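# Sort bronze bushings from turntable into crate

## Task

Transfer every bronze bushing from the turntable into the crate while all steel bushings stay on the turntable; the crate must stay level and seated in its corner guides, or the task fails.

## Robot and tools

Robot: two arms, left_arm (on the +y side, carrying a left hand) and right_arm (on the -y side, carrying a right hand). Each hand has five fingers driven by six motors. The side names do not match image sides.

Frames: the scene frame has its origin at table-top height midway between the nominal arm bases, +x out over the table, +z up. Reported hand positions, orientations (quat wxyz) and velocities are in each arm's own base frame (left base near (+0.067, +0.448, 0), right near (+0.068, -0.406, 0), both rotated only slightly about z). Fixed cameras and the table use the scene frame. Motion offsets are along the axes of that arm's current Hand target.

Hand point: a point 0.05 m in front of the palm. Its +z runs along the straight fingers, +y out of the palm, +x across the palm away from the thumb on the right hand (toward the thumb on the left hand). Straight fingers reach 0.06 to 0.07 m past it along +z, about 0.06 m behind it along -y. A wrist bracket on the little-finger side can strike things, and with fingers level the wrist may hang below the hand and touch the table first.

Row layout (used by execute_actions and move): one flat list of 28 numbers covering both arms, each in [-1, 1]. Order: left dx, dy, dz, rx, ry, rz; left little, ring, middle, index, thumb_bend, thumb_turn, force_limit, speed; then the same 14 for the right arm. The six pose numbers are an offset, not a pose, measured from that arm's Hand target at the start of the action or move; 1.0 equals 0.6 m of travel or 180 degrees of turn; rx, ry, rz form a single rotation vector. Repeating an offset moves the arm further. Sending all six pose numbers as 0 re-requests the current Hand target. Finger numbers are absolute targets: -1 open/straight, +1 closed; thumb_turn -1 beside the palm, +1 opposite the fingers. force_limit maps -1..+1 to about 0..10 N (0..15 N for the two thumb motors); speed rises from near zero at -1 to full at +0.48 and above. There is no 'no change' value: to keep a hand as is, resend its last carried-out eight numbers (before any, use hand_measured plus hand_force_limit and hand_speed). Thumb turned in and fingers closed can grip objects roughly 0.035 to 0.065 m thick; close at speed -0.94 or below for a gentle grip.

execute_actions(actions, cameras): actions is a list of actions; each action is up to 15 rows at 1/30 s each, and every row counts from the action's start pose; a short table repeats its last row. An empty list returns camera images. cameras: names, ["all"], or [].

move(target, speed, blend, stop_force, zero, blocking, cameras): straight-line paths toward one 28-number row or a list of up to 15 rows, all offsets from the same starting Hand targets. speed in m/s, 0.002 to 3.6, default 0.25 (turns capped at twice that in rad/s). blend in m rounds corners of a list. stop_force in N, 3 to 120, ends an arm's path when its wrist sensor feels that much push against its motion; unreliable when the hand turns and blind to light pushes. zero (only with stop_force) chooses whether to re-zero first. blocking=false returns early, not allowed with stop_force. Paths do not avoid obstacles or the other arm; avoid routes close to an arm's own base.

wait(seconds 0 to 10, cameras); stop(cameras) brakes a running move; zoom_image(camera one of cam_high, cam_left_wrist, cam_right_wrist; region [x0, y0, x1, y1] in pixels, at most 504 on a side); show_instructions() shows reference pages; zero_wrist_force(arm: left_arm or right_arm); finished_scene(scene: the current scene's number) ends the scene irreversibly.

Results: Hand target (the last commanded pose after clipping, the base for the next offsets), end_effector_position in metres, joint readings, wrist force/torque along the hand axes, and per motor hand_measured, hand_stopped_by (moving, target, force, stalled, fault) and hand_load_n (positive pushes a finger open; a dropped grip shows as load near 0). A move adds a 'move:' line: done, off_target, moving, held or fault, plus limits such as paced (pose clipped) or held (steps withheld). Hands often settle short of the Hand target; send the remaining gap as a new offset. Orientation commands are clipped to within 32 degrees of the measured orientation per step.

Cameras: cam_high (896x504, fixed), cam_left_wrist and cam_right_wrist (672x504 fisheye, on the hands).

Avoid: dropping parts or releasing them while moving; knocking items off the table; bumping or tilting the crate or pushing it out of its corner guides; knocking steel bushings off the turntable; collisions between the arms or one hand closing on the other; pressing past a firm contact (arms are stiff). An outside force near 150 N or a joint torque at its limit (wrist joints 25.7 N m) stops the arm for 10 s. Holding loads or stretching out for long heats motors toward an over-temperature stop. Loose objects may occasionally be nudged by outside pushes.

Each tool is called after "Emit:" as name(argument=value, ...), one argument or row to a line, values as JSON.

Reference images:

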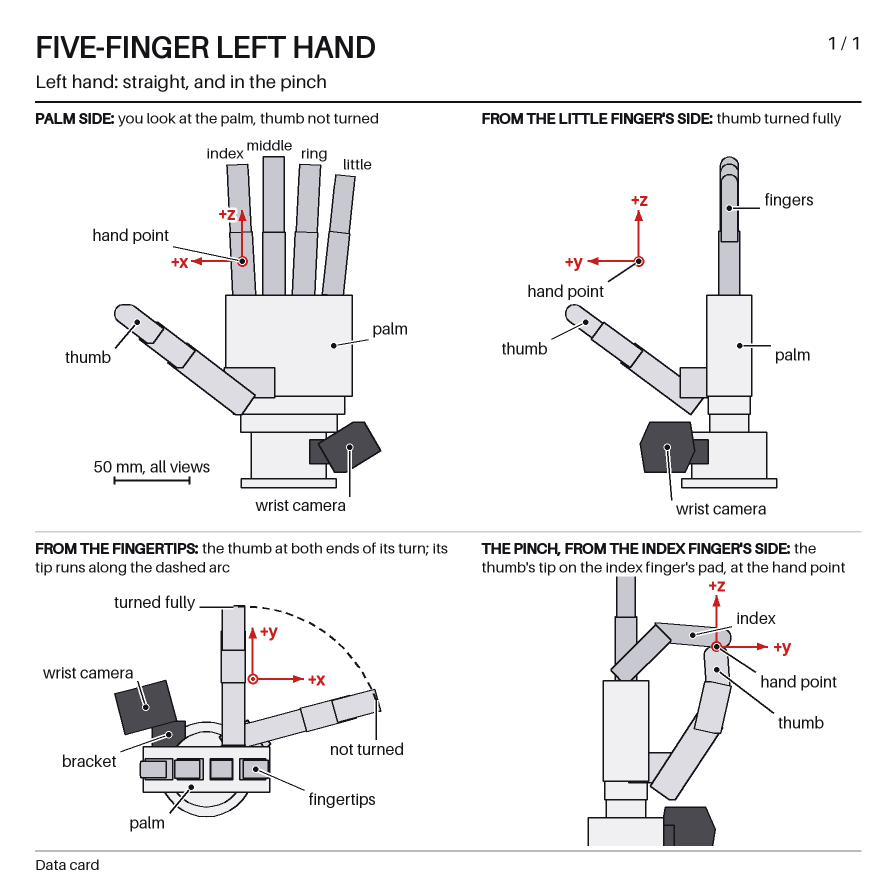

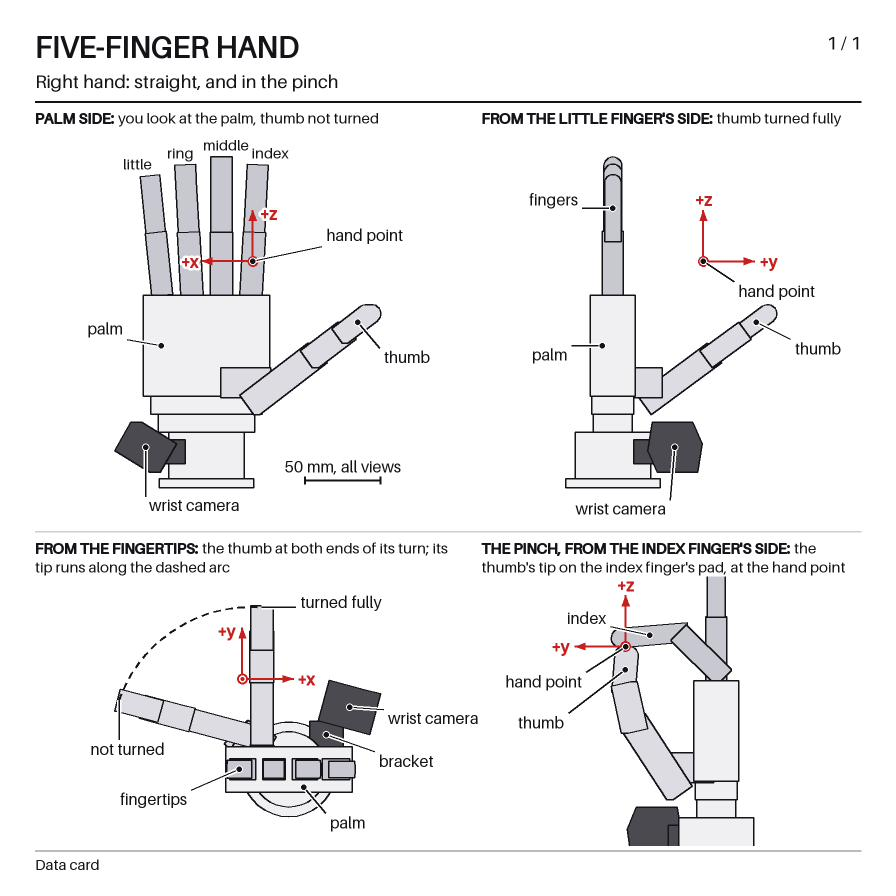

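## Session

Emit:
execute_actions(
  actions=[],
)

Scene clock: 0.00 s.
left_arm: end_effector_position=(+0.7395, -0.3357, +0.3848) hand_measured=(-1.000, -1.000, -1.000, -1.000, -1.000, -1.000) hand_load_n=(+0.0, +0.0, +0.0, +0.0, +0.0, +0.0) hand_stopped_by=(target, target, target, target, target, target) hand_force_limit=0.00 hand_speed=-0.80 end_effector_quat_wxyz=(+0.114, +0.928, -0.025, +0.354) | right_arm: end_effector_position=(+0.5983, +0.1254, +0.2386) hand_measured=(-1.000, -1.000, -1.000, -1.000, -1.000, -1.000) hand_load_n=(+0.0, +0.0, +0.0, +0.0, +0.0, +0.0) hand_stopped_by=(target, target, target, target, target, target) hand_force_limit=0.00 hand_speed=-0.80 end_effector_quat_wxyz=(-0.469, -0.086, +0.807, +0.348)
Joint positions: left_arm=[2.989 -2.323 -0.483 1.989 -1.443 1.422] | right_arm=[-0.242 -0.257 0.422 2.642 1.296 -2.222]
Joint velocities: within noise
Joint torques (N m): no reading
Wrist force (N): no reading
Wrist torque (N m): no reading
Wrist force, peak (N): no reading
Hand target: left_arm +0.7395, -0.3357, +0.3848; +0.114, +0.928, -0.025, +0.354 | right_arm +0.5983, +0.1254, +0.2386; -0.469, -0.086, +0.807, +0.348
camera_calibration:
cam_left_wrist: T_world_to_cam=[[0.320626, 0.946724, -0.0302179, 0.0942421], [0.27508, -0.062539, 0.959385, -0.592372], [0.906383, -0.315917, -0.280476, -0.55809], [0, 0, 0, 1]] pos_world=[0.638576, -0.302578, 0.414629]
cam_right_wrist: T_world_to_cam=[[0.0507734, 0.631238, 0.773926, -0.29073], [0.891824, 0.320141, -0.319625, -0.488301], [-0.449525, 0.706434, -0.546698, 0.428556], [0, 0, 0, 1]] pos_world=[0.642886, 0.037099, 0.303221]

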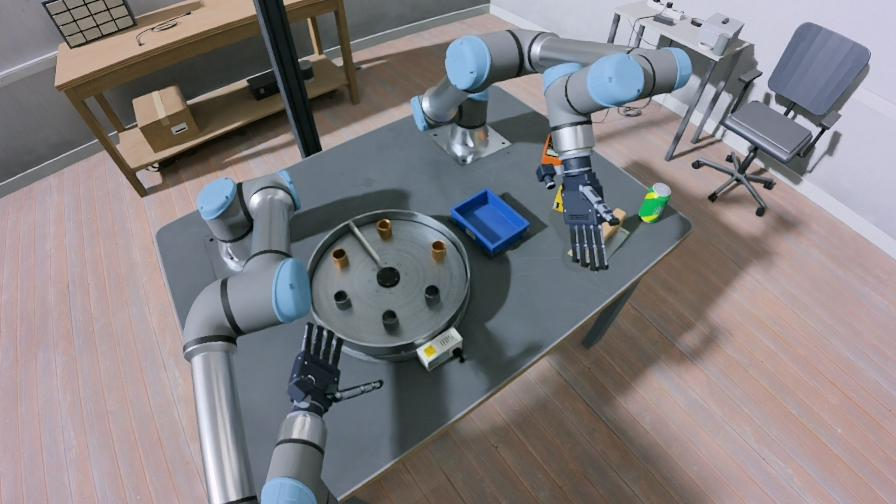

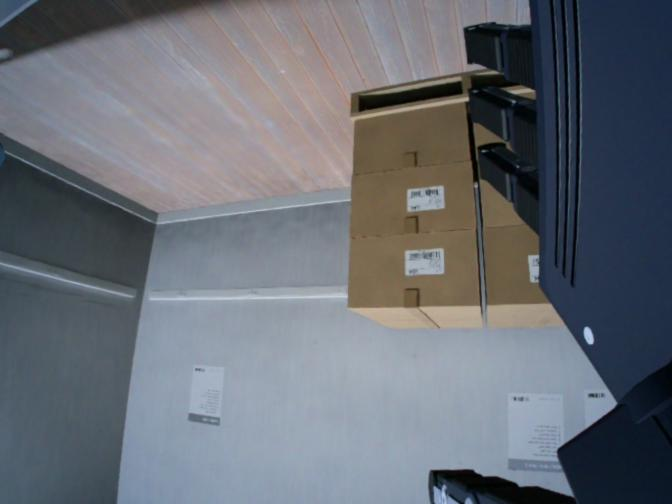

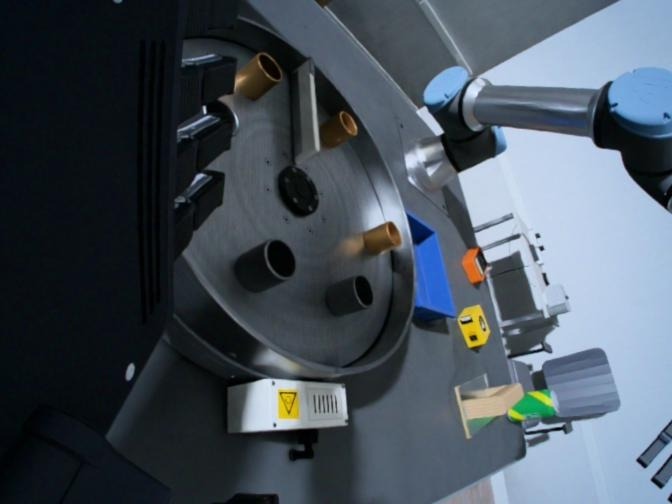

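Emit:
move(
  target=[-0.7995,0.2518,-0.2845,-0.235,0.307,0.757,-1,-1,-1,0.3,-0.6,-1,-0.2,-0.2,0,0,0,0,0,0,-1,-1,-1,-1,-1,-1,0,-0.8],
  speed=0.4,
  cameras=["cam_high","cam_left_wrist"],
)

Scene clock: 38.70 s.
left_arm: end_effector_position=(+0.2504, -0.4602, +0.2195) hand_measured=(-1.000, -1.000, -1.000, +0.300, -0.600, -1.000) hand_load_n=(+0.0, +0.0, +0.0, +0.0, +0.0, +0.0) hand_stopped_by=(target, target, target, target, target, target) hand_force_limit=-0.20 hand_speed=-0.20 end_effector_quat_wxyz=(+0.022, -0.040, +0.865, -0.500) | right_arm: end_effector_position=(+0.5983, +0.1254, +0.2386) hand_measured=(-1.000, -1.000, -1.000, -1.000, -1.000, -1.000) hand_load_n=(+0.0, +0.0, +0.0, +0.0, +0.0, +0.0) hand_stopped_by=(target, target, target, target, target, target) hand_force_limit=0.00 hand_speed=-0.80 end_effector_quat_wxyz=(-0.469, -0.086, +0.807, +0.348)
Joint positions: left_arm=[2.703 -1.704 -1.753 2.607 -0.725 3.845] | right_arm=[-0.242 -0.257 0.422 2.642 1.296 -2.222]
Joint torques (N m): left_arm=[-7.63 15.92 32.46 -3.1 -0.64 2.3] | right_arm=[-0.55 -60.21 -20.15 2.8 0.34 0.19]
Wrist force (N): left_arm=[-0.4 -1.6 0.2] | right_arm=[-0.1 0.0 0.2]
Wrist torque (N m): left_arm=[0.09 -0.19 0.00] | right_arm=[-0.02 0.01 -0.01]
Wrist force, peak (N): left_arm=[-0.3 -1.9 0.1] | right_arm=[-0.5 0.2 0.4]
Hand target: left_arm +0.2503, -0.4602, +0.2195; +0.022, -0.040, +0.865, -0.500 | right_arm +0.5983, +0.1254, +0.2386; -0.469, -0.086, +0.807, +0.348
Off the commanded pose: left_arm 0.000 m, 0 deg | right_arm 0.000 m, 0 deg.
move: done
camera_calibration:
cam_left_wrist: T_world_to_cam=[[-0.204182, -0.515262, 0.832355, -0.366849], [-0.885251, 0.46016, 0.0676995, 0.419733], [-0.4179, -0.72302, -0.550093, 0.00300223], [0, 0, 0, 1]] pos_world=[0.29792, -0.379997, 0.278585]
Images, in order (width x height): cam_high 896x504, cam_left_wrist 672x504.

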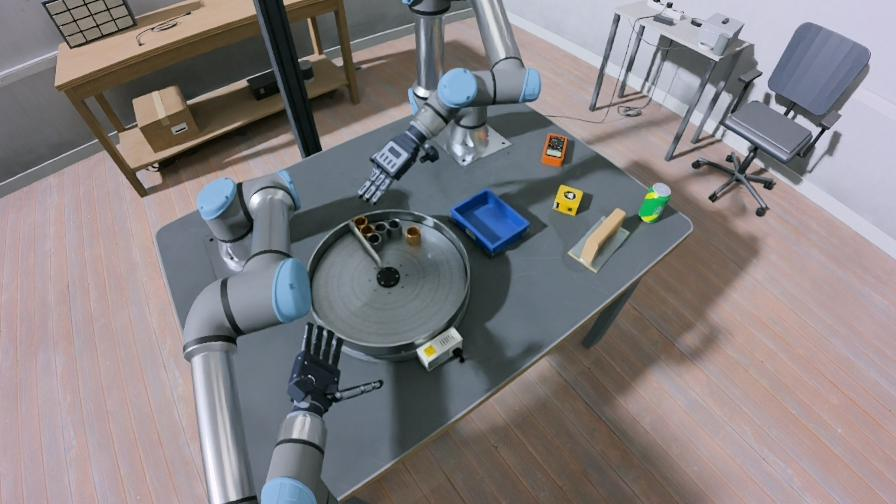

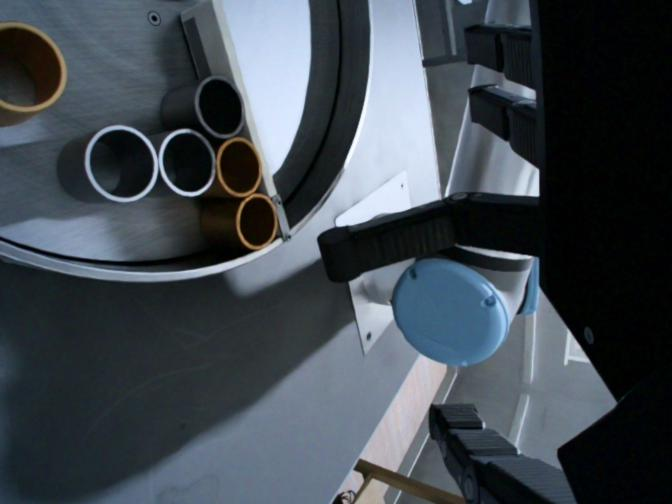

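Emit:
move(
  target=[-0.0830,0.0830,0.0563,0,0,0,-1,-1,-1,0.3,-0.6,-1,-0.2,-0.2,0,0,0,0,0,0,-1,-1,-1,-1,-1,-1,0,-0.8],
  speed=0.2,
  cameras=["cam_left_wrist"],
)

Scene clock: 77.83 s.
left_arm: end_effector_position=(+0.3001, -0.4601, +0.1595) hand_measured=(-1.000, -1.000, -1.000, +0.300, -0.600, -1.000) hand_load_n=(+0.0, +0.0, +0.0, +0.0, +0.0, +0.0) hand_stopped_by=(target, target, target, target, target, target) hand_force_limit=-0.20 hand_speed=-0.20 end_effector_quat_wxyz=(+0.022, -0.040, +0.865, -0.500) | right_arm: end_effector_position=(+0.5983, +0.1254, +0.2386) hand_measured=(-1.000, -1.000, -1.000, -1.000, -1.000, -1.000) hand_load_n=(+0.0, +0.0, +0.0, +0.5, +0.0, +0.0) hand_stopped_by=(target, target, target, target, target, target) hand_force_limit=0.00 hand_speed=-0.80 end_effector_quat_wxyz=(-0.469, -0.086, +0.807, +0.348)
Joint positions: left_arm=[2.757 -1.853 -1.743 2.698 -0.69 3.909] | right_arm=[-0.242 -0.257 0.422 2.642 1.296 -2.222]
Joint torques (N m): left_arm=[7.39 21.22 31.7 0.99 2.86 2.36] | right_arm=[-0.91 -62.41 -21.24 3.34 0.67 0.29]
Wrist force (N): left_arm=[-0.8 -1.5 0.1] | right_arm=[-0.1 0.1 0.1]
Wrist torque (N m): left_arm=[0.13 -0.14 -0.03] | right_arm=[-0.01 0.01 0.00]
Wrist force, peak (N): left_arm=[0.2 -2.4 -0.3] | right_arm=[-0.4 0.4 0.3]
Hand target: left_arm +0.3002, -0.4601, +0.1594; +0.022, -0.040, +0.865, -0.500 | right_arm +0.5983, +0.1254, +0.2386; -0.469, -0.086, +0.807, +0.348
Off the commanded pose: left_arm 0.000 m, 0 deg | right_arm 0.000 m, 0 deg.
move: done
camera_calibration:
cam_left_wrist: T_world_to_cam=[[-0.204397, -0.515327, 0.832262, -0.30669], [-0.885184, 0.460302, 0.0676194, 0.467839], [-0.417938, -0.722884, -0.550243, -0.00913622], [0, 0, 0, 1]] pos_world=[0.347619, -0.379997, 0.218584]
Images, in order (width x height): cam_left_wrist 672x504.

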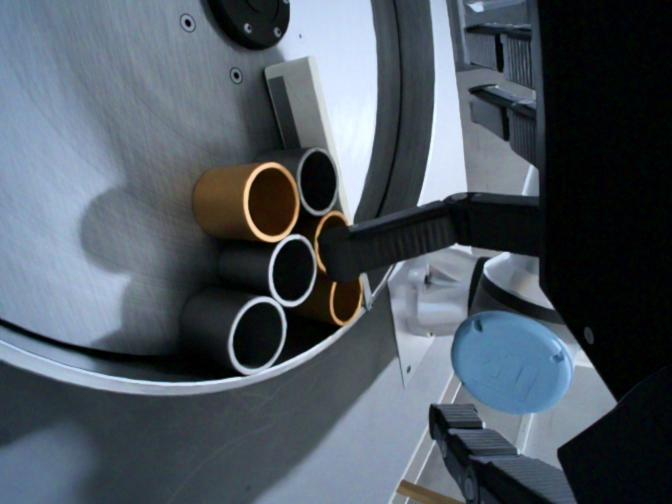

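Emit:
move(
  target=[
    [0.0022,0.0180,0.0837,0,0,0,-1,-1,-1,0.3,-0.6,-1,-0.2,-0.2,0,0,0,0,0,0,-1,-1,-1,-1,-1,-1,0,-0.8],
    [0.0022,0.0743,0.1162,0,0,0,-1,-1,-1,0.3,-0.6,-1,-0.2,-0.2,0,0,0,0,0,0,-1,-1,-1,-1,-1,-1,0,-0.8],
  ],
  speed=[0.1,0.05],
  stop_force=5,
  cameras=["cam_left_wrist"],
)

Scene clock: 93.13 s.
left_arm: end_effector_position=(+0.3022, -0.4983, +0.0860) hand_measured=(-1.000, -1.000, -1.000, +0.300, -0.600, -1.000) hand_load_n=(+0.0, +0.0, +0.0, +0.0, +0.0, +0.0) hand_stopped_by=(target, target, target, target, target, target) hand_force_limit=-0.20 hand_speed=-0.20 end_effector_quat_wxyz=(+0.022, -0.040, +0.865, -0.500) | right_arm: end_effector_position=(+0.5983, +0.1254, +0.2386) hand_measured=(-1.000, -1.000, -1.000, -1.000, -1.000, -1.000) hand_load_n=(+0.0, +0.0, +0.0, +0.0, +0.0, +0.0) hand_stopped_by=(target, target, target, target, target, target) hand_force_limit=0.00 hand_speed=-0.80 end_effector_quat_wxyz=(-0.469, -0.086, +0.807, +0.348)
Joint positions: left_arm=[2.673 -1.985 -1.755 2.915 -0.745 3.813] | right_arm=[-0.242 -0.257 0.422 2.642 1.296 -2.222]
Joint torques (N m): left_arm=[-7.47 24.96 3.15 1.23 -0.75 -2.22] | right_arm=[-1.02 -63.26 -22.84 3.14 0.86 0.6]
Wrist force (N): left_arm=[-0.2 -1.6 0.2] | right_arm=[-0.2 -0.2 0.0]
Wrist torque (N m): left_arm=[0.08 -0.22 0.10] | right_arm=[-0.04 0.03 -0.02]
Wrist force, peak (N): left_arm=[-0.6 -1.9 0.5] | right_arm=[-0.6 0.2 -0.2]
Hand target: left_arm +0.3022, -0.4983, +0.0860; +0.022, -0.040, +0.865, -0.500 | right_arm +0.5983, +0.1254, +0.2386; -0.469, -0.086, +0.807, +0.348
Off the commanded pose: left_arm 0.000 m, 0 deg | right_arm 0.000 m, 0 deg.
move: done
camera_calibration:
cam_left_wrist: T_world_to_cam=[[-0.204314, -0.51535, 0.832268, -0.264793], [-0.885164, 0.460322, 0.0677371, 0.492325], [-0.41802, -0.722854, -0.55022, -0.0762363], [0, 0, 0, 1]] pos_world=[0.349819, -0.418197, 0.145084]
Images, in order (width x height): cam_left_wrist 672x504.

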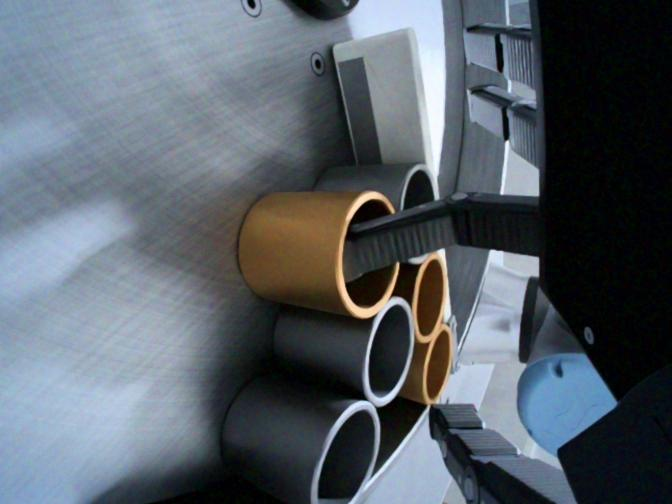

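Emit:
move(
  target=[
    [-0.0344,0.0248,-0.0464,0,0,0,-1,-1,-1,0.3,-0.75,1,-0.2,0.2,0,0,0,0,0,0,-1,-1,-1,-1,-1,-1,0,-0.8],
    [-0.0344,0.0248,-0.0464,0,0,0,-1,-1,-1,0.3,0.2,1,-0.2,-0.6,0,0,0,0,0,0,-1,-1,-1,-1,-1,-1,0,-0.8],
  ],
  speed=0.08,
  cameras=["cam_left_wrist"],
)

Scene clock: 111.10 s.
left_arm: end_effector_position=(+0.3199, -0.4650, +0.0869) hand_measured=(-1.000, -1.000, -1.000, +0.300, -0.280, +1.000) hand_load_n=(+0.0, +0.0, +0.0, +5.0, +5.5, -1.5) hand_stopped_by=(target, target, target, target, force, target) hand_force_limit=-0.20 hand_speed=-0.60 end_effector_quat_wxyz=(+0.022, -0.040, +0.865, -0.500) | right_arm: end_effector_position=(+0.5983, +0.1254, +0.2386) hand_measured=(-1.000, -1.000, -1.000, -1.000, -1.000, -1.000) hand_load_n=(+0.0, +0.0, +0.0, +0.0, +0.0, +0.0) hand_stopped_by=(target, target, target, target, target, target) hand_force_limit=0.00 hand_speed=-0.80 end_effector_quat_wxyz=(-0.469, -0.086, +0.807, +0.348)
Joint positions: left_arm=[2.764 -1.983 -1.774 2.852 -0.686 3.917] | right_arm=[-0.242 -0.257 0.422 2.642 1.296 -2.222]
Joint torques (N m): left_arm=[8.16 25.24 6.04 -3.23 2.7 2.3] | right_arm=[-0.33 -64.27 -22.96 3.34 1.02 0.46]
Wrist force (N): left_arm=[-0.6 -1.7 0.2] | right_arm=[-0.2 0.2 -0.1]
Wrist torque (N m): left_arm=[0.09 -0.15 -0.03] | right_arm=[0.02 0.04 -0.02]
Wrist force, peak (N): left_arm=[1.4 -3.3 0.0] | right_arm=[-0.5 0.2 0.5]
Hand target: left_arm +0.3199, -0.4650, +0.0869; +0.022, -0.040, +0.865, -0.500 | right_arm +0.5983, +0.1254, +0.2386; -0.469, -0.086, +0.807, +0.348
Off the commanded pose: left_arm 0.000 m, 0 deg | right_arm 0.000 m, 0 deg.
move: done
camera_calibration:
cam_left_wrist: T_world_to_cam=[[-0.204314, -0.51535, 0.832268, -0.244785], [-0.885164, 0.460322, 0.0677371, 0.492514], [-0.41802, -0.722854, -0.55022, -0.0443129], [0, 0, 0, 1]] pos_world=[0.367419, -0.384897, 0.145984]
Images, in order (width x height): cam_left_wrist 672x504.

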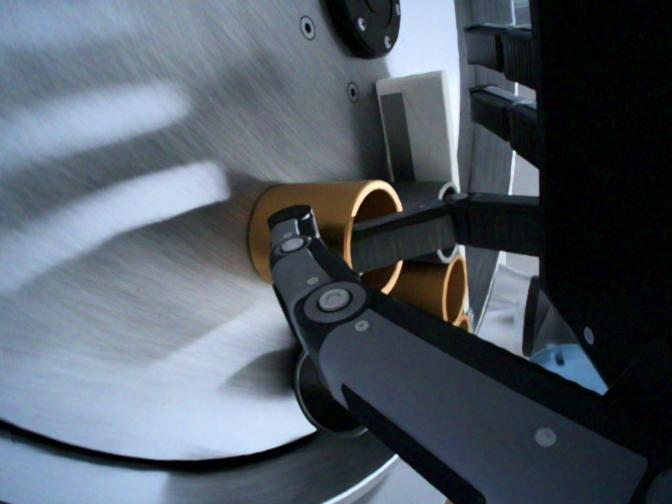

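Emit:
move(
  target=[
    [0,-0.1212,-0.07,0,0,0,-1,-1,-1,0.3,0.2,1,-0.2,-0.6,0,0,0,0,0,0,-1,-1,-1,-1,-1,-1,0,-0.8],
    [-0.0945,0.0925,-0.4202,0,0,0,-1,-1,-1,0.3,0.2,1,-0.2,-0.6,0,0,0,0,0,0,-1,-1,-1,-1,-1,-1,0,-0.8],
  ],
  speed=0.2,
  blend=[0.02,0],
  cameras=["cam_high","cam_left_wrist"],
)

Scene clock: 116.83 s.
left_arm: end_effector_position=(+0.3541, -0.2146, +0.1643) hand_measured=(-1.000, -1.000, -1.000, +0.300, -0.280, +1.000) hand_load_n=(+0.0, +0.0, +0.0, +6.0, +5.5, -1.5) hand_stopped_by=(target, target, target, target, force, target) hand_force_limit=-0.20 hand_speed=-0.60 end_effector_quat_wxyz=(+0.022, -0.040, +0.865, -0.500) | right_arm: end_effector_position=(+0.5983, +0.1254, +0.2386) hand_measured=(-1.000, -1.000, -1.000, -1.000, -1.000, -1.000) hand_load_n=(+0.0, +0.0, +0.0, +0.0, +0.0, +0.0) hand_stopped_by=(target, target, target, target, target, target) hand_force_limit=0.00 hand_speed=-0.80 end_effector_quat_wxyz=(-0.469, -0.086, +0.807, +0.348)
Joint positions: left_arm=[3.442 -1.909 -1.945 1.935 -0.559 5.114] | right_arm=[-0.242 -0.257 0.422 2.642 1.296 -2.222]
Joint torques (N m): left_arm=[8.19 19.14 0.76 -4.75 -0.14 2.26] | right_arm=[-0.94 -64.45 -22.92 3.29 0.95 0.58]
Wrist force (N): left_arm=[-1.0 -0.6 0.7] | right_arm=[-0.4 0.1 0.1]
Wrist torque (N m): left_arm=[0.13 -0.07 -0.05] | right_arm=[0.01 0.06 -0.03]
Wrist force, peak (N): left_arm=[-0.7 -2.0 0.7] | right_arm=[-0.6 0.1 -0.1]
Hand target: left_arm +0.3541, -0.2146, +0.1643; +0.022, -0.040, +0.865, -0.500 | right_arm +0.5983, +0.1254, +0.2386; -0.469, -0.086, +0.807, +0.348
Off the commanded pose: left_arm 0.000 m, 0 deg | right_arm 0.000 m, 0 deg.
move: done
camera_calibration:
cam_left_wrist: T_world_to_cam=[[-0.204311, -0.515449, 0.832208, -0.173172], [-0.885215, 0.460226, 0.067728, 0.402289], [-0.417914, -0.722845, -0.550312, 0.193552], [0, 0, 0, 1]] pos_world=[0.401619, -0.134497, 0.223383]
Images, in order (width x height): cam_high 896x504, cam_left_wrist 672x504.

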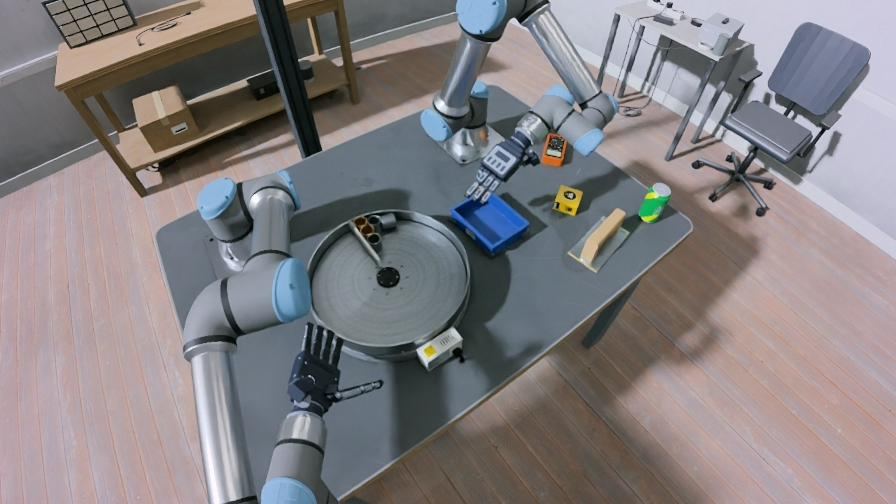

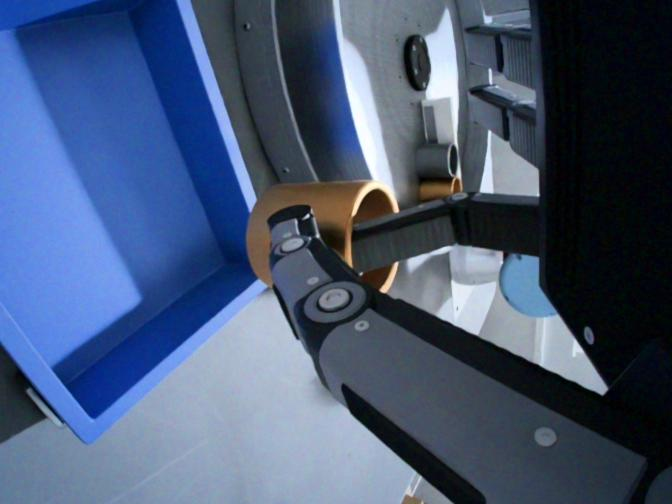

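Emit:
zoom_image(
  camera="cam_left_wrist",
  region=[0, 0, 340, 460],
)

Emit:
zoom_image(
  camera="cam_high",
  region=[330, 170, 570, 300],
)

Scaled by 1.096 from the camera's 672x504 image, which has a finer 960x720 frame.

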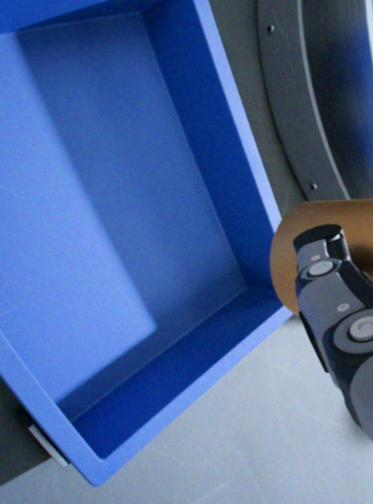

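Scaled by 2.100 from the camera's 896x504 image, which has a finer 1280x720 frame.

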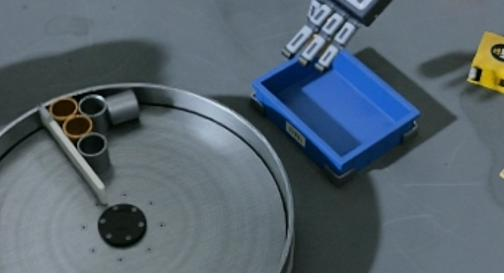

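Emit:
move(
  target=[0.0382,0.0403,0.0445,0,0,0,-1,-1,-1,0.3,0.2,1,-0.2,-0.6,0,0,0,0,0,0,-1,-1,-1,-1,-1,-1,0,-0.8],
  speed=0.15,
  cameras=["cam_left_wrist"],
)

Scene clock: 148.63 s.
left_arm: end_effector_position=(+0.3322, -0.2277, +0.1302) hand_measured=(-1.000, -1.000, -1.000, +0.300, -0.280, +1.000) hand_load_n=(+0.0, +0.0, +0.0, +6.0, +5.5, -1.5) hand_stopped_by=(target, target, target, target, force, target) hand_force_limit=-0.20 hand_speed=-0.60 end_effector_quat_wxyz=(+0.022, -0.040, +0.865, -0.500) | right_arm: end_effector_position=(+0.5983, +0.1254, +0.2386) hand_measured=(-1.000, -1.000, -1.000, -1.000, -1.000, -1.000) hand_load_n=(+0.0, +0.0, +0.0, +0.0, +0.0, +0.0) hand_stopped_by=(target, target, target, target, target, target) hand_force_limit=0.00 hand_speed=-0.80 end_effector_quat_wxyz=(-0.469, -0.086, +0.807, +0.348)
Joint positions: left_arm=[3.423 -1.925 -2.031 2.066 -0.553 5.08] | right_arm=[-0.242 -0.257 0.422 2.642 1.296 -2.222]
Joint torques (N m): left_arm=[-7.51 18.34 -0.64 -0.43 3.31 -2.29] | right_arm=[-1.18 -65.29 -24.41 3.2 1.38 0.9]
Wrist force (N): left_arm=[-0.9 -0.7 0.9] | right_arm=[-0.1 0.2 0.1]
Wrist torque (N m): left_arm=[0.12 -0.08 0.03] | right_arm=[0.02 0.02 -0.01]
Wrist force, peak (N): left_arm=[-1.2 -1.0 0.6] | right_arm=[-0.3 0.4 0.5]
Hand target: left_arm +0.3322, -0.2277, +0.1301; +0.022, -0.040, +0.865, -0.500 | right_arm +0.5983, +0.1254, +0.2386; -0.469, -0.086, +0.807, +0.348
Off the commanded pose: left_arm 0.000 m, 0 deg | right_arm 0.000 m, 0 deg.
move: done
camera_calibration:
cam_left_wrist: T_world_to_cam=[[-0.204434, -0.515288, 0.832277, -0.155964], [-0.885136, 0.460393, 0.0676252, 0.391254], [-0.418021, -0.722853, -0.55022, 0.156187], [0, 0, 0, 1]] pos_world=[0.379718, -0.147597, 0.189284]
Images, in order (width x height): cam_left_wrist 672x504.

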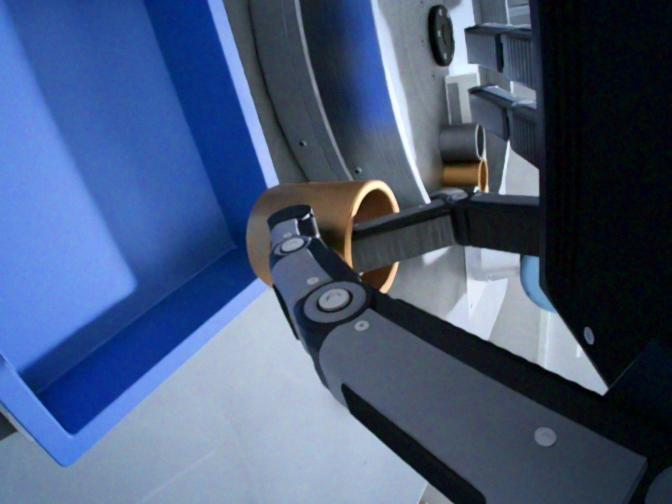

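Emit:
move(
  target=[
    [0,0.1300,0.0750,0,0,0,-1,-1,-1,0.3,0.2,1,-0.2,-0.6,0,0,0,0,0,0,-1,-1,-1,-1,-1,-1,0,-0.8],
    [0,0.1372,0.0792,0,0,0,-1,-1,-1,0.3,0.2,1,-0.2,-0.6,0,0,0,0,0,0,-1,-1,-1,-1,-1,-1,0,-0.8],
  ],
  speed=[0.07,0.02],
  stop_force=3.5,
  cameras=["cam_left_wrist"],
)

Scene clock: 160.33 s.
left_arm: end_effector_position=(+0.3319, -0.2279, +0.0369) hand_measured=(-1.000, -1.000, -1.000, +0.300, -0.280, +1.000) hand_load_n=(+0.0, -0.5, +0.0, +6.0, +5.0, -2.0) hand_stopped_by=(target, target, target, target, force, target) hand_force_limit=-0.20 hand_speed=-0.60 end_effector_quat_wxyz=(+0.022, -0.040, +0.865, -0.500) | right_arm: end_effector_position=(+0.5983, +0.1254, +0.2386) hand_measured=(-1.000, -1.000, -1.000, -1.000, -1.000, -1.000) hand_load_n=(+0.0, +0.0, +0.0, +0.0, +0.0, -0.5) hand_stopped_by=(target, target, target, target, target, target) hand_force_limit=0.00 hand_speed=-0.80 end_effector_quat_wxyz=(-0.469, -0.086, +0.807, +0.348)
Joint positions: left_arm=[3.423 -2.124 -2.074 2.309 -0.552 5.08] | right_arm=[-0.242 -0.257 0.422 2.642 1.296 -2.222]
Joint torques (N m): left_arm=[4.26 40.98 7.04 -4.71 0.54 2.14] | right_arm=[-1.71 -64.55 -25.12 3.23 1.19 0.98]
Wrist force (N): left_arm=[-0.5 -0.6 0.3] | right_arm=[-0.1 0.0 0.0]
Wrist torque (N m): left_arm=[0.18 -0.17 0.07] | right_arm=[-0.01 0.02 -0.02]
Wrist force, peak (N): left_arm=[-0.6 -3.7 -1.3] | right_arm=[-0.5 0.4 0.0]
Hand target: left_arm +0.3319, -0.2279, +0.0369; +0.022, -0.040, +0.865, -0.500 (not the last commanded pose) | right_arm +0.5983, +0.1254, +0.2386; -0.469, -0.086, +0.807, +0.348
Off the commanded pose: left_arm 0.002 m, 0 deg | right_arm 0.000 m, 0 deg.
move: contact (left_arm); path passed 1 of 2 targets
camera_calibration:
cam_left_wrist: T_world_to_cam=[[-0.204317, -0.515251, 0.832328, -0.0785215], [-0.885113, 0.460418, 0.0677462, 0.397374], [-0.418126, -0.722863, -0.550127, 0.104611], [0, 0, 0, 1]] pos_world=[0.379418, -0.147797, 0.0959844]
Images, in order (width x height): cam_left_wrist 672x504.

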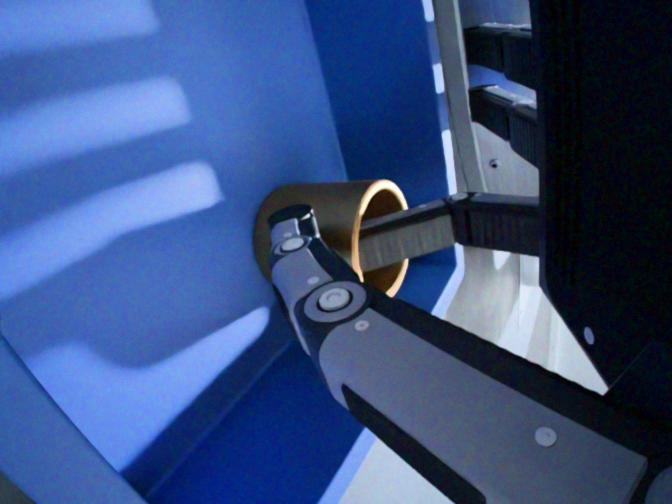

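Emit:
move(
  target=[
    [0,0,0,0,0,0,-1,-1,-1,0.3,-0.6,1,-0.2,-0.6,0,0,0,0,0,0,-1,-1,-1,-1,-1,-1,0,-0.8],
    [0,-0.1732,-0.1,0,0,0,-1,-1,-1,0.3,-0.6,1,-0.2,-0.6,0,0,0,0,0,0,-1,-1,-1,-1,-1,-1,0,-0.8],
    [0.1697,-0.3714,0.2167,0,0,0,-1,-1,-1,0.3,-0.6,1,-0.2,-0.6,0,0,0,0,0,0,-1,-1,-1,-1,-1,-1,0,-0.8],
    [0.1697,-0.3714,0.2167,0,0,0,-1,-1,-1,0.3,-0.6,-1,-0.2,0.2,0,0,0,0,0,0,-1,-1,-1,-1,-1,-1,0,-0.8],
  ],
  speed=0.2,
  blend=[0,0.02,0,0],
  cameras=["cam_high","cam_left_wrist"],
)

Scene clock: 174.50 s.
left_arm: end_effector_position=(+0.2512, -0.4600, +0.1655) hand_measured=(-1.000, -1.000, -1.000, +0.300, -0.600, -1.000) hand_load_n=(+0.0, +0.0, +0.0, +0.5, +0.0, +0.0) hand_stopped_by=(target, target, target, target, target, target) hand_force_limit=-0.20 hand_speed=0.20 end_effector_quat_wxyz=(+0.022, -0.040, +0.865, -0.500) | right_arm: end_effector_position=(+0.5983, +0.1254, +0.2386) hand_measured=(-1.000, -1.000, -1.000, -1.000, -1.000, -1.000) hand_load_n=(+0.0, +0.0, +0.0, +0.0, +0.0, +0.0) hand_stopped_by=(target, target, target, target, target, target) hand_force_limit=0.00 hand_speed=-0.80 end_effector_quat_wxyz=(-0.469, -0.086, +0.807, +0.348)
Joint positions: left_arm=[2.705 -1.755 -1.842 2.745 -0.724 3.847] | right_arm=[-0.242 -0.257 0.422 2.642 1.296 -2.222]
Joint torques (N m): left_arm=[-7.42 19.24 31.11 1 -0.51 -2.17] | right_arm=[-0.53 -64.32 -24.9 3.22 1.33 0.98]
Wrist force (N): left_arm=[-0.7 -1.8 0.2] | right_arm=[-0.3 0.0 -0.1]
Wrist torque (N m): left_arm=[0.08 -0.15 0.08] | right_arm=[0.00 0.05 -0.02]
Wrist force, peak (N): left_arm=[0.0 -2.5 1.0] | right_arm=[-0.5 0.4 -0.2]
Hand target: left_arm +0.2512, -0.4600, +0.1655; +0.022, -0.040, +0.865, -0.500 | right_arm +0.5983, +0.1254, +0.2386; -0.469, -0.086, +0.807, +0.348
Off the commanded pose: left_arm 0.000 m, 0 deg | right_arm 0.000 m, 0 deg.
move: done
camera_calibration:
cam_left_wrist: T_world_to_cam=[[-0.204361, -0.515326, 0.832272, -0.321619], [-0.885153, 0.46035, 0.0676935, 0.424183], [-0.41802, -0.722854, -0.55022, -0.0261272], [0, 0, 0, 1]] pos_world=[0.298818, -0.379897, 0.224584]
Images, in order (width x height): cam_high 896x504, cam_left_wrist 672x504.

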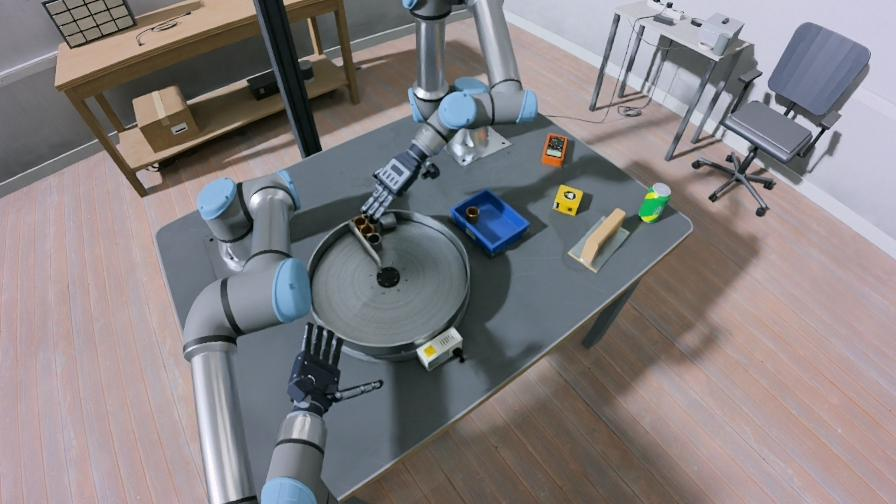

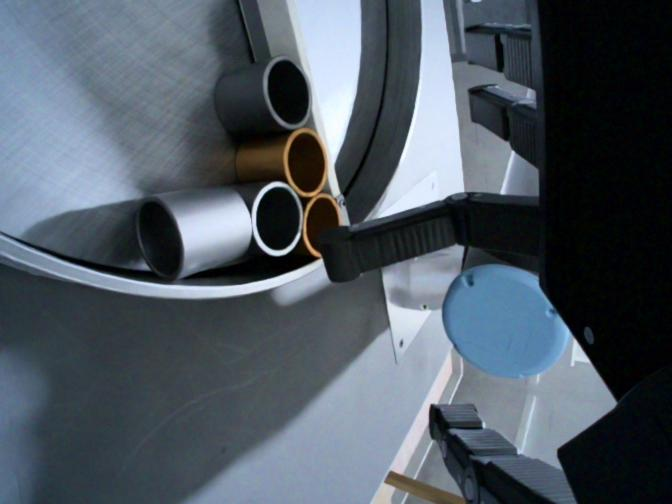

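Emit:
move(
  target=[
    [-0.0052,-0.0057,0.1450,0,0,0,-1,-1,-1,0.3,-0.6,-1,-0.2,0.2,0,0,0,0,0,0,-1,-1,-1,-1,-1,-1,0,-0.8],
    [-0.0052,0.0492,0.1767,0,0,0,-1,-1,-1,0.3,-0.6,-1,-0.2,0.2,0,0,0,0,0,0,-1,-1,-1,-1,-1,-1,0,-0.8],
  ],
  speed=[0.12,0.05],
  stop_force=5,
  cameras=["cam_left_wrist"],
)

Scene clock: 216.97 s.
left_arm: end_effector_position=(+0.2612, -0.5366, +0.0871) hand_measured=(-1.000, -1.000, -1.000, +0.300, -0.600, -1.000) hand_load_n=(+0.0, +0.0, +0.0, +0.0, +0.0, -0.5) hand_stopped_by=(target, target, target, target, target, target) hand_force_limit=-0.20 hand_speed=0.20 end_effector_quat_wxyz=(+0.022, -0.040, +0.865, -0.500) | right_arm: end_effector_position=(+0.5983, +0.1254, +0.2386) hand_measured=(-1.000, -1.000, -1.000, -1.000, -1.000, -1.000) hand_load_n=(+0.0, +0.0, +0.0, +0.0, +0.0, +0.0) hand_stopped_by=(target, target, target, target, target, target) hand_force_limit=0.00 hand_speed=-0.80 end_effector_quat_wxyz=(-0.469, -0.086, +0.807, +0.348)
Joint positions: left_arm=[2.546 -1.965 -1.763 2.991 -0.835 3.686] | right_arm=[-0.242 -0.257 0.422 2.642 1.296 -2.222]
Joint torques (N m): left_arm=[-7.47 25.11 4 1.67 -0.96 -2.18] | right_arm=[-0.1 -65.06 -26.28 3.15 1.39 1.43]
Wrist force (N): left_arm=[-0.5 -1.5 0.1] | right_arm=[-0.1 0.1 0.1]
Wrist torque (N m): left_arm=[0.11 -0.17 0.08] | right_arm=[0.00 0.01 -0.02]
Wrist force, peak (N): left_arm=[-0.7 -2.0 0.3] | right_arm=[-0.7 0.0 0.3]
Hand target: left_arm +0.2612, -0.5366, +0.0871; +0.022, -0.040, +0.865, -0.500 | right_arm +0.5983, +0.1254, +0.2386; -0.469, -0.086, +0.807, +0.348
Off the commanded pose: left_arm 0.000 m, 0 deg | right_arm 0.000 m, 0 deg.
move: done
camera_calibration:
cam_left_wrist: T_world_to_cam=[[-0.204361, -0.515326, 0.832272, -0.293799], [-0.885153, 0.46035, 0.0676935, 0.473604], [-0.41802, -0.722854, -0.55022, -0.120455], [0, 0, 0, 1]] pos_world=[0.308818, -0.456497, 0.146184]
Images, in order (width x height): cam_left_wrist 672x504.

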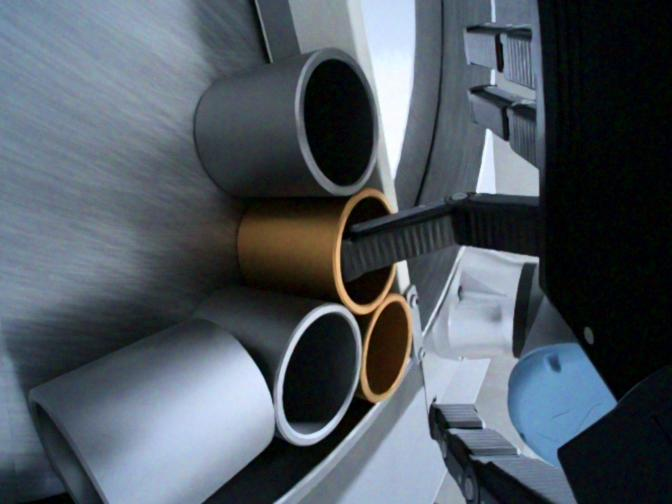

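Emit:
move(
  target=[
    [-0.0490,0.0318,-0.0550,0,0,0,-1,-1,-1,0.3,-0.6,-1,-0.2,0.2,0,0,0,0,0,0,-1,-1,-1,-1,-1,-1,0,-0.8],
    [-0.1167,0.0548,-0.0950,0,0,0,-1,-1,-1,0.3,-0.6,-1,-0.2,0.2,0,0,0,0,0,0,-1,-1,-1,-1,-1,-1,0,-0.8],
  ],
  speed=0.08,
  blend=[0.01,0],
  cameras=["cam_left_wrist"],
)

Scene clock: 227.20 s.
left_arm: end_effector_position=(+0.3249, -0.4647, +0.0868) hand_measured=(-1.000, -1.000, -1.000, +0.300, -0.600, -1.000) hand_load_n=(+0.0, +0.0, +0.0, +0.0, +0.0, +0.0) hand_stopped_by=(target, target, target, target, target, target) hand_force_limit=-0.20 hand_speed=0.20 end_effector_quat_wxyz=(+0.022, -0.040, +0.865, -0.500) | right_arm: end_effector_position=(+0.5983, +0.1254, +0.2386) hand_measured=(-1.000, -1.000, -1.000, -1.000, -1.000, -1.000) hand_load_n=(+0.0, +0.0, +0.0, +0.0, +0.0, +0.0) hand_stopped_by=(target, target, target, target, target, target) hand_force_limit=0.00 hand_speed=-0.80 end_effector_quat_wxyz=(-0.469, -0.086, +0.807, +0.348)
Joint positions: left_arm=[2.769 -1.992 -1.762 2.844 -0.683 3.923] | right_arm=[-0.242 -0.257 0.422 2.642 1.296 -2.222]
Joint torques (N m): left_arm=[7.92 25.06 30.3 -3.38 2.89 2.35] | right_arm=[-1.79 -65.15 -25.91 3.33 1.21 1.49]
Wrist force (N): left_arm=[-0.4 -1.8 0.1] | right_arm=[-0.1 0.1 0.1]
Wrist torque (N m): left_arm=[0.09 -0.19 -0.01] | right_arm=[0.00 0.03 -0.01]
Wrist force, peak (N): left_arm=[0.1 -2.0 0.8] | right_arm=[-0.5 0.0 -0.3]
Hand target: left_arm +0.3249, -0.4647, +0.0868; +0.022, -0.040, +0.865, -0.500 | right_arm +0.5983, +0.1254, +0.2386; -0.469, -0.086, +0.807, +0.348
Off the commanded pose: left_arm 0.000 m, 0 deg | right_arm 0.000 m, 0 deg.
move: done
camera_calibration:
cam_left_wrist: T_world_to_cam=[[-0.204293, -0.515312, 0.832297, -0.243524], [-0.885183, 0.460289, 0.0677114, 0.496807], [-0.41799, -0.722902, -0.550179, -0.0420962], [0, 0, 0, 1]] pos_world=[0.372419, -0.384597, 0.145884]
Images, in order (width x height): cam_left_wrist 672x504.

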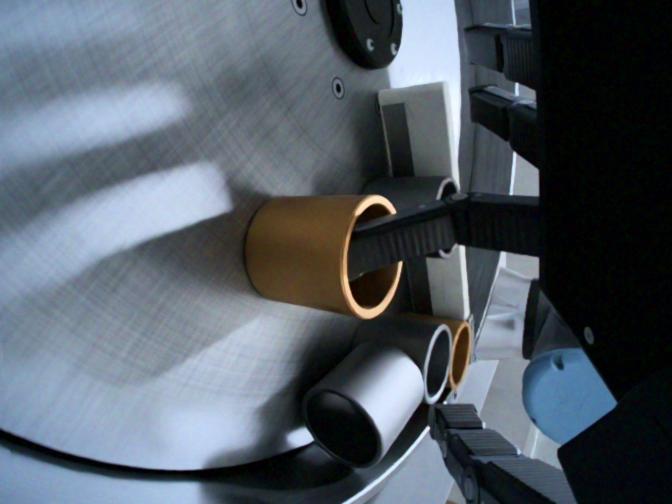

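Emit:
move(
  target=[
    [-0.0430,0.0065,-0.0112,0,0,0,-1,-1,-1,0.3,-0.6,-1,-0.2,0.2,0,0,0,0,0,0,-1,-1,-1,-1,-1,-1,0,-0.8],
    [-0.0430,0.0065,-0.0112,0,0,0,-1,-1,-1,0.3,-0.75,1,-0.2,0.2,0,0,0,0,0,0,-1,-1,-1,-1,-1,-1,0,-0.8],
    [-0.0430,0.0065,-0.0112,0,0,0,-1,-1,-1,0.3,0.2,1,-0.2,-0.6,0,0,0,0,0,0,-1,-1,-1,-1,-1,-1,0,-0.8],
  ],
  speed=0.08,
  cameras=["cam_left_wrist"],
)

Scene clock: 244.73 s.
left_arm: end_effector_position=(+0.3499, -0.4546, +0.0867) hand_measured=(-1.000, -1.000, -1.000, +0.300, -0.282, +1.000) hand_load_n=(+0.0, +0.0, +0.0, +5.5, +6.0, -2.0) hand_stopped_by=(target, target, target, target, force, target) hand_force_limit=-0.20 hand_speed=-0.60 end_effector_quat_wxyz=(+0.022, -0.040, +0.865, -0.500) | right_arm: end_effector_position=(+0.5983, +0.1254, +0.2386) hand_measured=(-1.000, -1.000, -1.000, -1.000, -1.000, -1.000) hand_load_n=(+0.0, +0.0, +0.0, +0.0, +0.0, +0.0) hand_stopped_by=(target, target, target, target, target, target) hand_force_limit=0.00 hand_speed=-0.80 end_effector_quat_wxyz=(-0.469, -0.086, +0.807, +0.348)
Joint positions: left_arm=[2.812 -2.03 -1.714 2.79 -0.657 3.979] | right_arm=[-0.242 -0.257 0.422 2.642 1.296 -2.222]
Joint torques (N m): left_arm=[7.11 27.39 29.17 -3.39 2.46 2.36] | right_arm=[-1.77 -64.49 -25.7 3.26 1.27 1.64]
Wrist force (N): left_arm=[-0.6 -0.8 0.3] | right_arm=[0.0 0.0 -0.1]
Wrist torque (N m): left_arm=[0.15 -0.16 -0.03] | right_arm=[0.00 0.00 -0.01]
Wrist force, peak (N): left_arm=[-0.4 -2.2 0.1] | right_arm=[-0.5 0.5 -0.2]
Hand target: left_arm +0.3499, -0.4546, +0.0868; +0.022, -0.040, +0.865, -0.500 | right_arm +0.5983, +0.1254, +0.2386; -0.469, -0.086, +0.807, +0.348
Off the commanded pose: left_arm 0.000 m, 0 deg | right_arm 0.000 m, 0 deg.
move: done
camera_calibration:
cam_left_wrist: T_world_to_cam=[[-0.204361, -0.515326, 0.832272, -0.233082], [-0.885153, 0.46035, 0.0676935, 0.514396], [-0.41802, -0.722854, -0.55022, -0.0243226], [0, 0, 0, 1]] pos_world=[0.397518, -0.374497, 0.145784]
Images, in order (width x height): cam_left_wrist 672x504.

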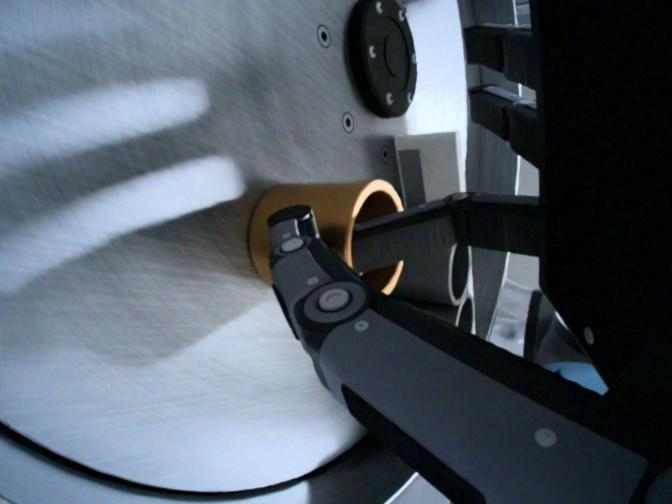

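Emit:
move(
  target=[
    [0,-0.1198,-0.0692,0,0,0,-1,-1,-1,0.3,0.2,1,-0.2,-0.6,0,0,0,0,0,0,-1,-1,-1,-1,-1,-1,0,-0.8],
    [-0.0838,0.1248,-0.3600,0,0,0,-1,-1,-1,0.3,0.2,1,-0.2,-0.6,0,0,0,0,0,0,-1,-1,-1,-1,-1,-1,0,-0.8],
  ],
  speed=0.2,
  blend=[0.02,0],
  cameras=["cam_left_wrist"],
)

Emit:
move(
  target=[
    [0,0.1300,0.0750,0,0,0,-1,-1,-1,0.3,0.2,1,-0.2,-0.6,0,0,0,0,0,0,-1,-1,-1,-1,-1,-1,0,-0.8],
    [0,0.1372,0.0792,0,0,0,-1,-1,-1,0.3,0.2,1,-0.2,-0.6,0,0,0,0,0,0,-1,-1,-1,-1,-1,-1,0,-0.8],
  ],
  speed=[0.07,0.02],
  stop_force=3.5,
  cameras=["cam_left_wrist"],
)

Scene clock: 256.17 s.
left_arm: end_effector_position=(+0.3796, -0.2264, +0.1294) hand_measured=(-1.000, -1.000, -1.000, +0.300, -0.282, +1.000) hand_load_n=(+0.0, +0.0, -0.5, +6.5, +6.0, -2.0) hand_stopped_by=(target, target, target, target, force, target) hand_force_limit=-0.20 hand_speed=-0.60 end_effector_quat_wxyz=(+0.022, -0.040, +0.865, -0.500) | right_arm: end_effector_position=(+0.5983, +0.1254, +0.2386) hand_measured=(-1.000, -1.000, -1.000, -1.000, -1.000, -1.000) hand_load_n=(+0.0, +0.0, +0.0, +0.0, +0.0, +0.0) hand_stopped_by=(target, target, target, target, target, target) hand_force_limit=0.00 hand_speed=-0.80 end_effector_quat_wxyz=(-0.469, -0.086, +0.807, +0.348)
Joint positions: left_arm=[3.391 -2.011 -1.88 2.052 -0.543 5.021] | right_arm=[-0.242 -0.257 0.422 2.642 1.296 -2.222]
Joint torques (N m): left_arm=[7.77 22.34 -0.18 -4.7 -0.02 2.41] | right_arm=[-0.67 -64.45 -25.15 3.3 1.27 1.46]
Wrist force (N): left_arm=[-0.6 -0.6 0.6] | right_arm=[-0.1 0.1 0.1]
Wrist torque (N m): left_arm=[0.15 -0.13 -0.05] | right_arm=[0.00 0.02 -0.02]
Wrist force, peak (N): left_arm=[-0.7 -2.1 0.3] | right_arm=[-0.5 0.4 0.3]
Hand target: left_arm +0.3796, -0.2263, +0.1294; +0.022, -0.040, +0.865, -0.500 | right_arm +0.5983, +0.1254, +0.2386; -0.469, -0.086, +0.807, +0.348
Off the commanded pose: left_arm 0.000 m, 0 deg | right_arm 0.000 m, 0 deg.
move: done
camera_calibration:
cam_left_wrist: T_world_to_cam=[[-0.204314, -0.51535, 0.832268, -0.144997], [-0.885164, 0.460322, 0.0677371, 0.432646], [-0.41802, -0.722854, -0.55022, 0.1765], [0, 0, 0, 1]] pos_world=[0.427119, -0.146297, 0.188484]
Images, in order (width x height): cam_left_wrist 672x504.

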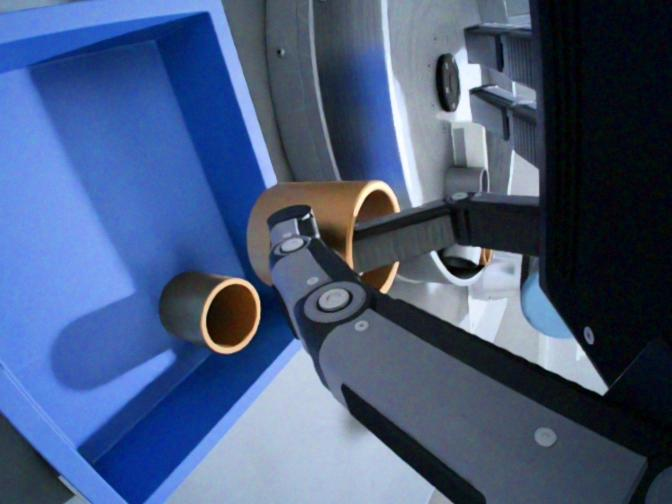

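Scene clock: 258.67 s.
left_arm: end_effector_position=(+0.3794, -0.2265, +0.0343) hand_measured=(-1.000, -1.000, -1.000, +0.300, -0.282, +1.000) hand_load_n=(+0.0, +0.0, +0.0, +5.0, +4.5, -2.0) hand_stopped_by=(target, target, target, target, force, target) hand_force_limit=-0.20 hand_speed=-0.60 end_effector_quat_wxyz=(+0.022, -0.040, +0.865, -0.500) | right_arm: end_effector_position=(+0.5983, +0.1254, +0.2386) hand_measured=(-1.000, -1.000, -1.000, -1.000, -1.000, -1.000) hand_load_n=(+0.0, +0.0, +0.0, +0.0, +0.0, +0.0) hand_stopped_by=(target, target, target, target, target, target) hand_force_limit=0.00 hand_speed=-0.80 end_effector_quat_wxyz=(-0.469, -0.086, +0.807, +0.348)
Joint positions: left_arm=[3.391 -2.19 -1.922 2.273 -0.543 5.021] | right_arm=[-0.242 -0.257 0.422 2.642 1.296 -2.222]
Joint torques (N m): left_arm=[-8.28 28.44 -3.62 -0.66 2.85 -2.09] | right_arm=[-1.05 -64.81 -25.96 3.25 1.29 1.65]
Wrist force (N): left_arm=[-0.5 -3.5 -1.6] | right_arm=[0.1 -0.1 0.2]
Wrist torque (N m): left_arm=[0.05 -0.18 0.11] | right_arm=[-0.03 -0.02 -0.01]
Wrist force, peak (N): left_arm=[-0.9 -3.7 -1.5] | right_arm=[-0.5 0.4 0.1]
Hand target: left_arm +0.3794, -0.2265, +0.0344; +0.022, -0.040, +0.865, -0.500 | right_arm +0.5983, +0.1254, +0.2386; -0.469, -0.086, +0.807, +0.348
Off the commanded pose: left_arm 0.000 m, 0 deg | right_arm 0.000 m, 0 deg.
move: contact (left_arm)
camera_calibration:
cam_left_wrist: T_world_to_cam=[[-0.204361, -0.515326, 0.832272, -0.0659174], [-0.885153, 0.46035, 0.0676935, 0.43896], [-0.41802, -0.722854, -0.55022, 0.124019], [0, 0, 0, 1]] pos_world=[0.426918, -0.146397, 0.0933839]
Images, in order (width x height): cam_left_wrist 672x504.

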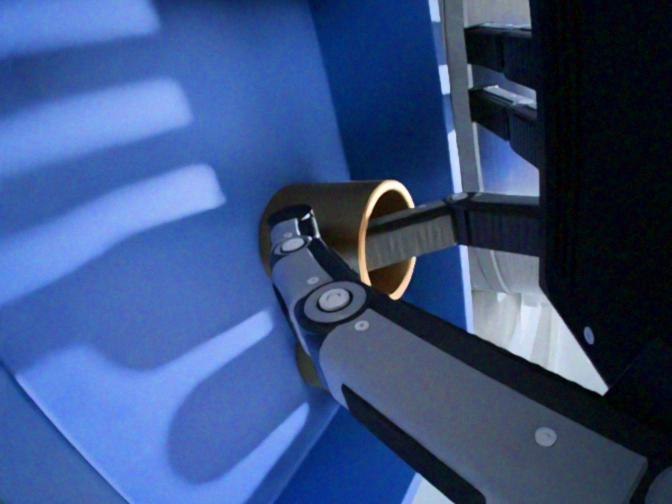

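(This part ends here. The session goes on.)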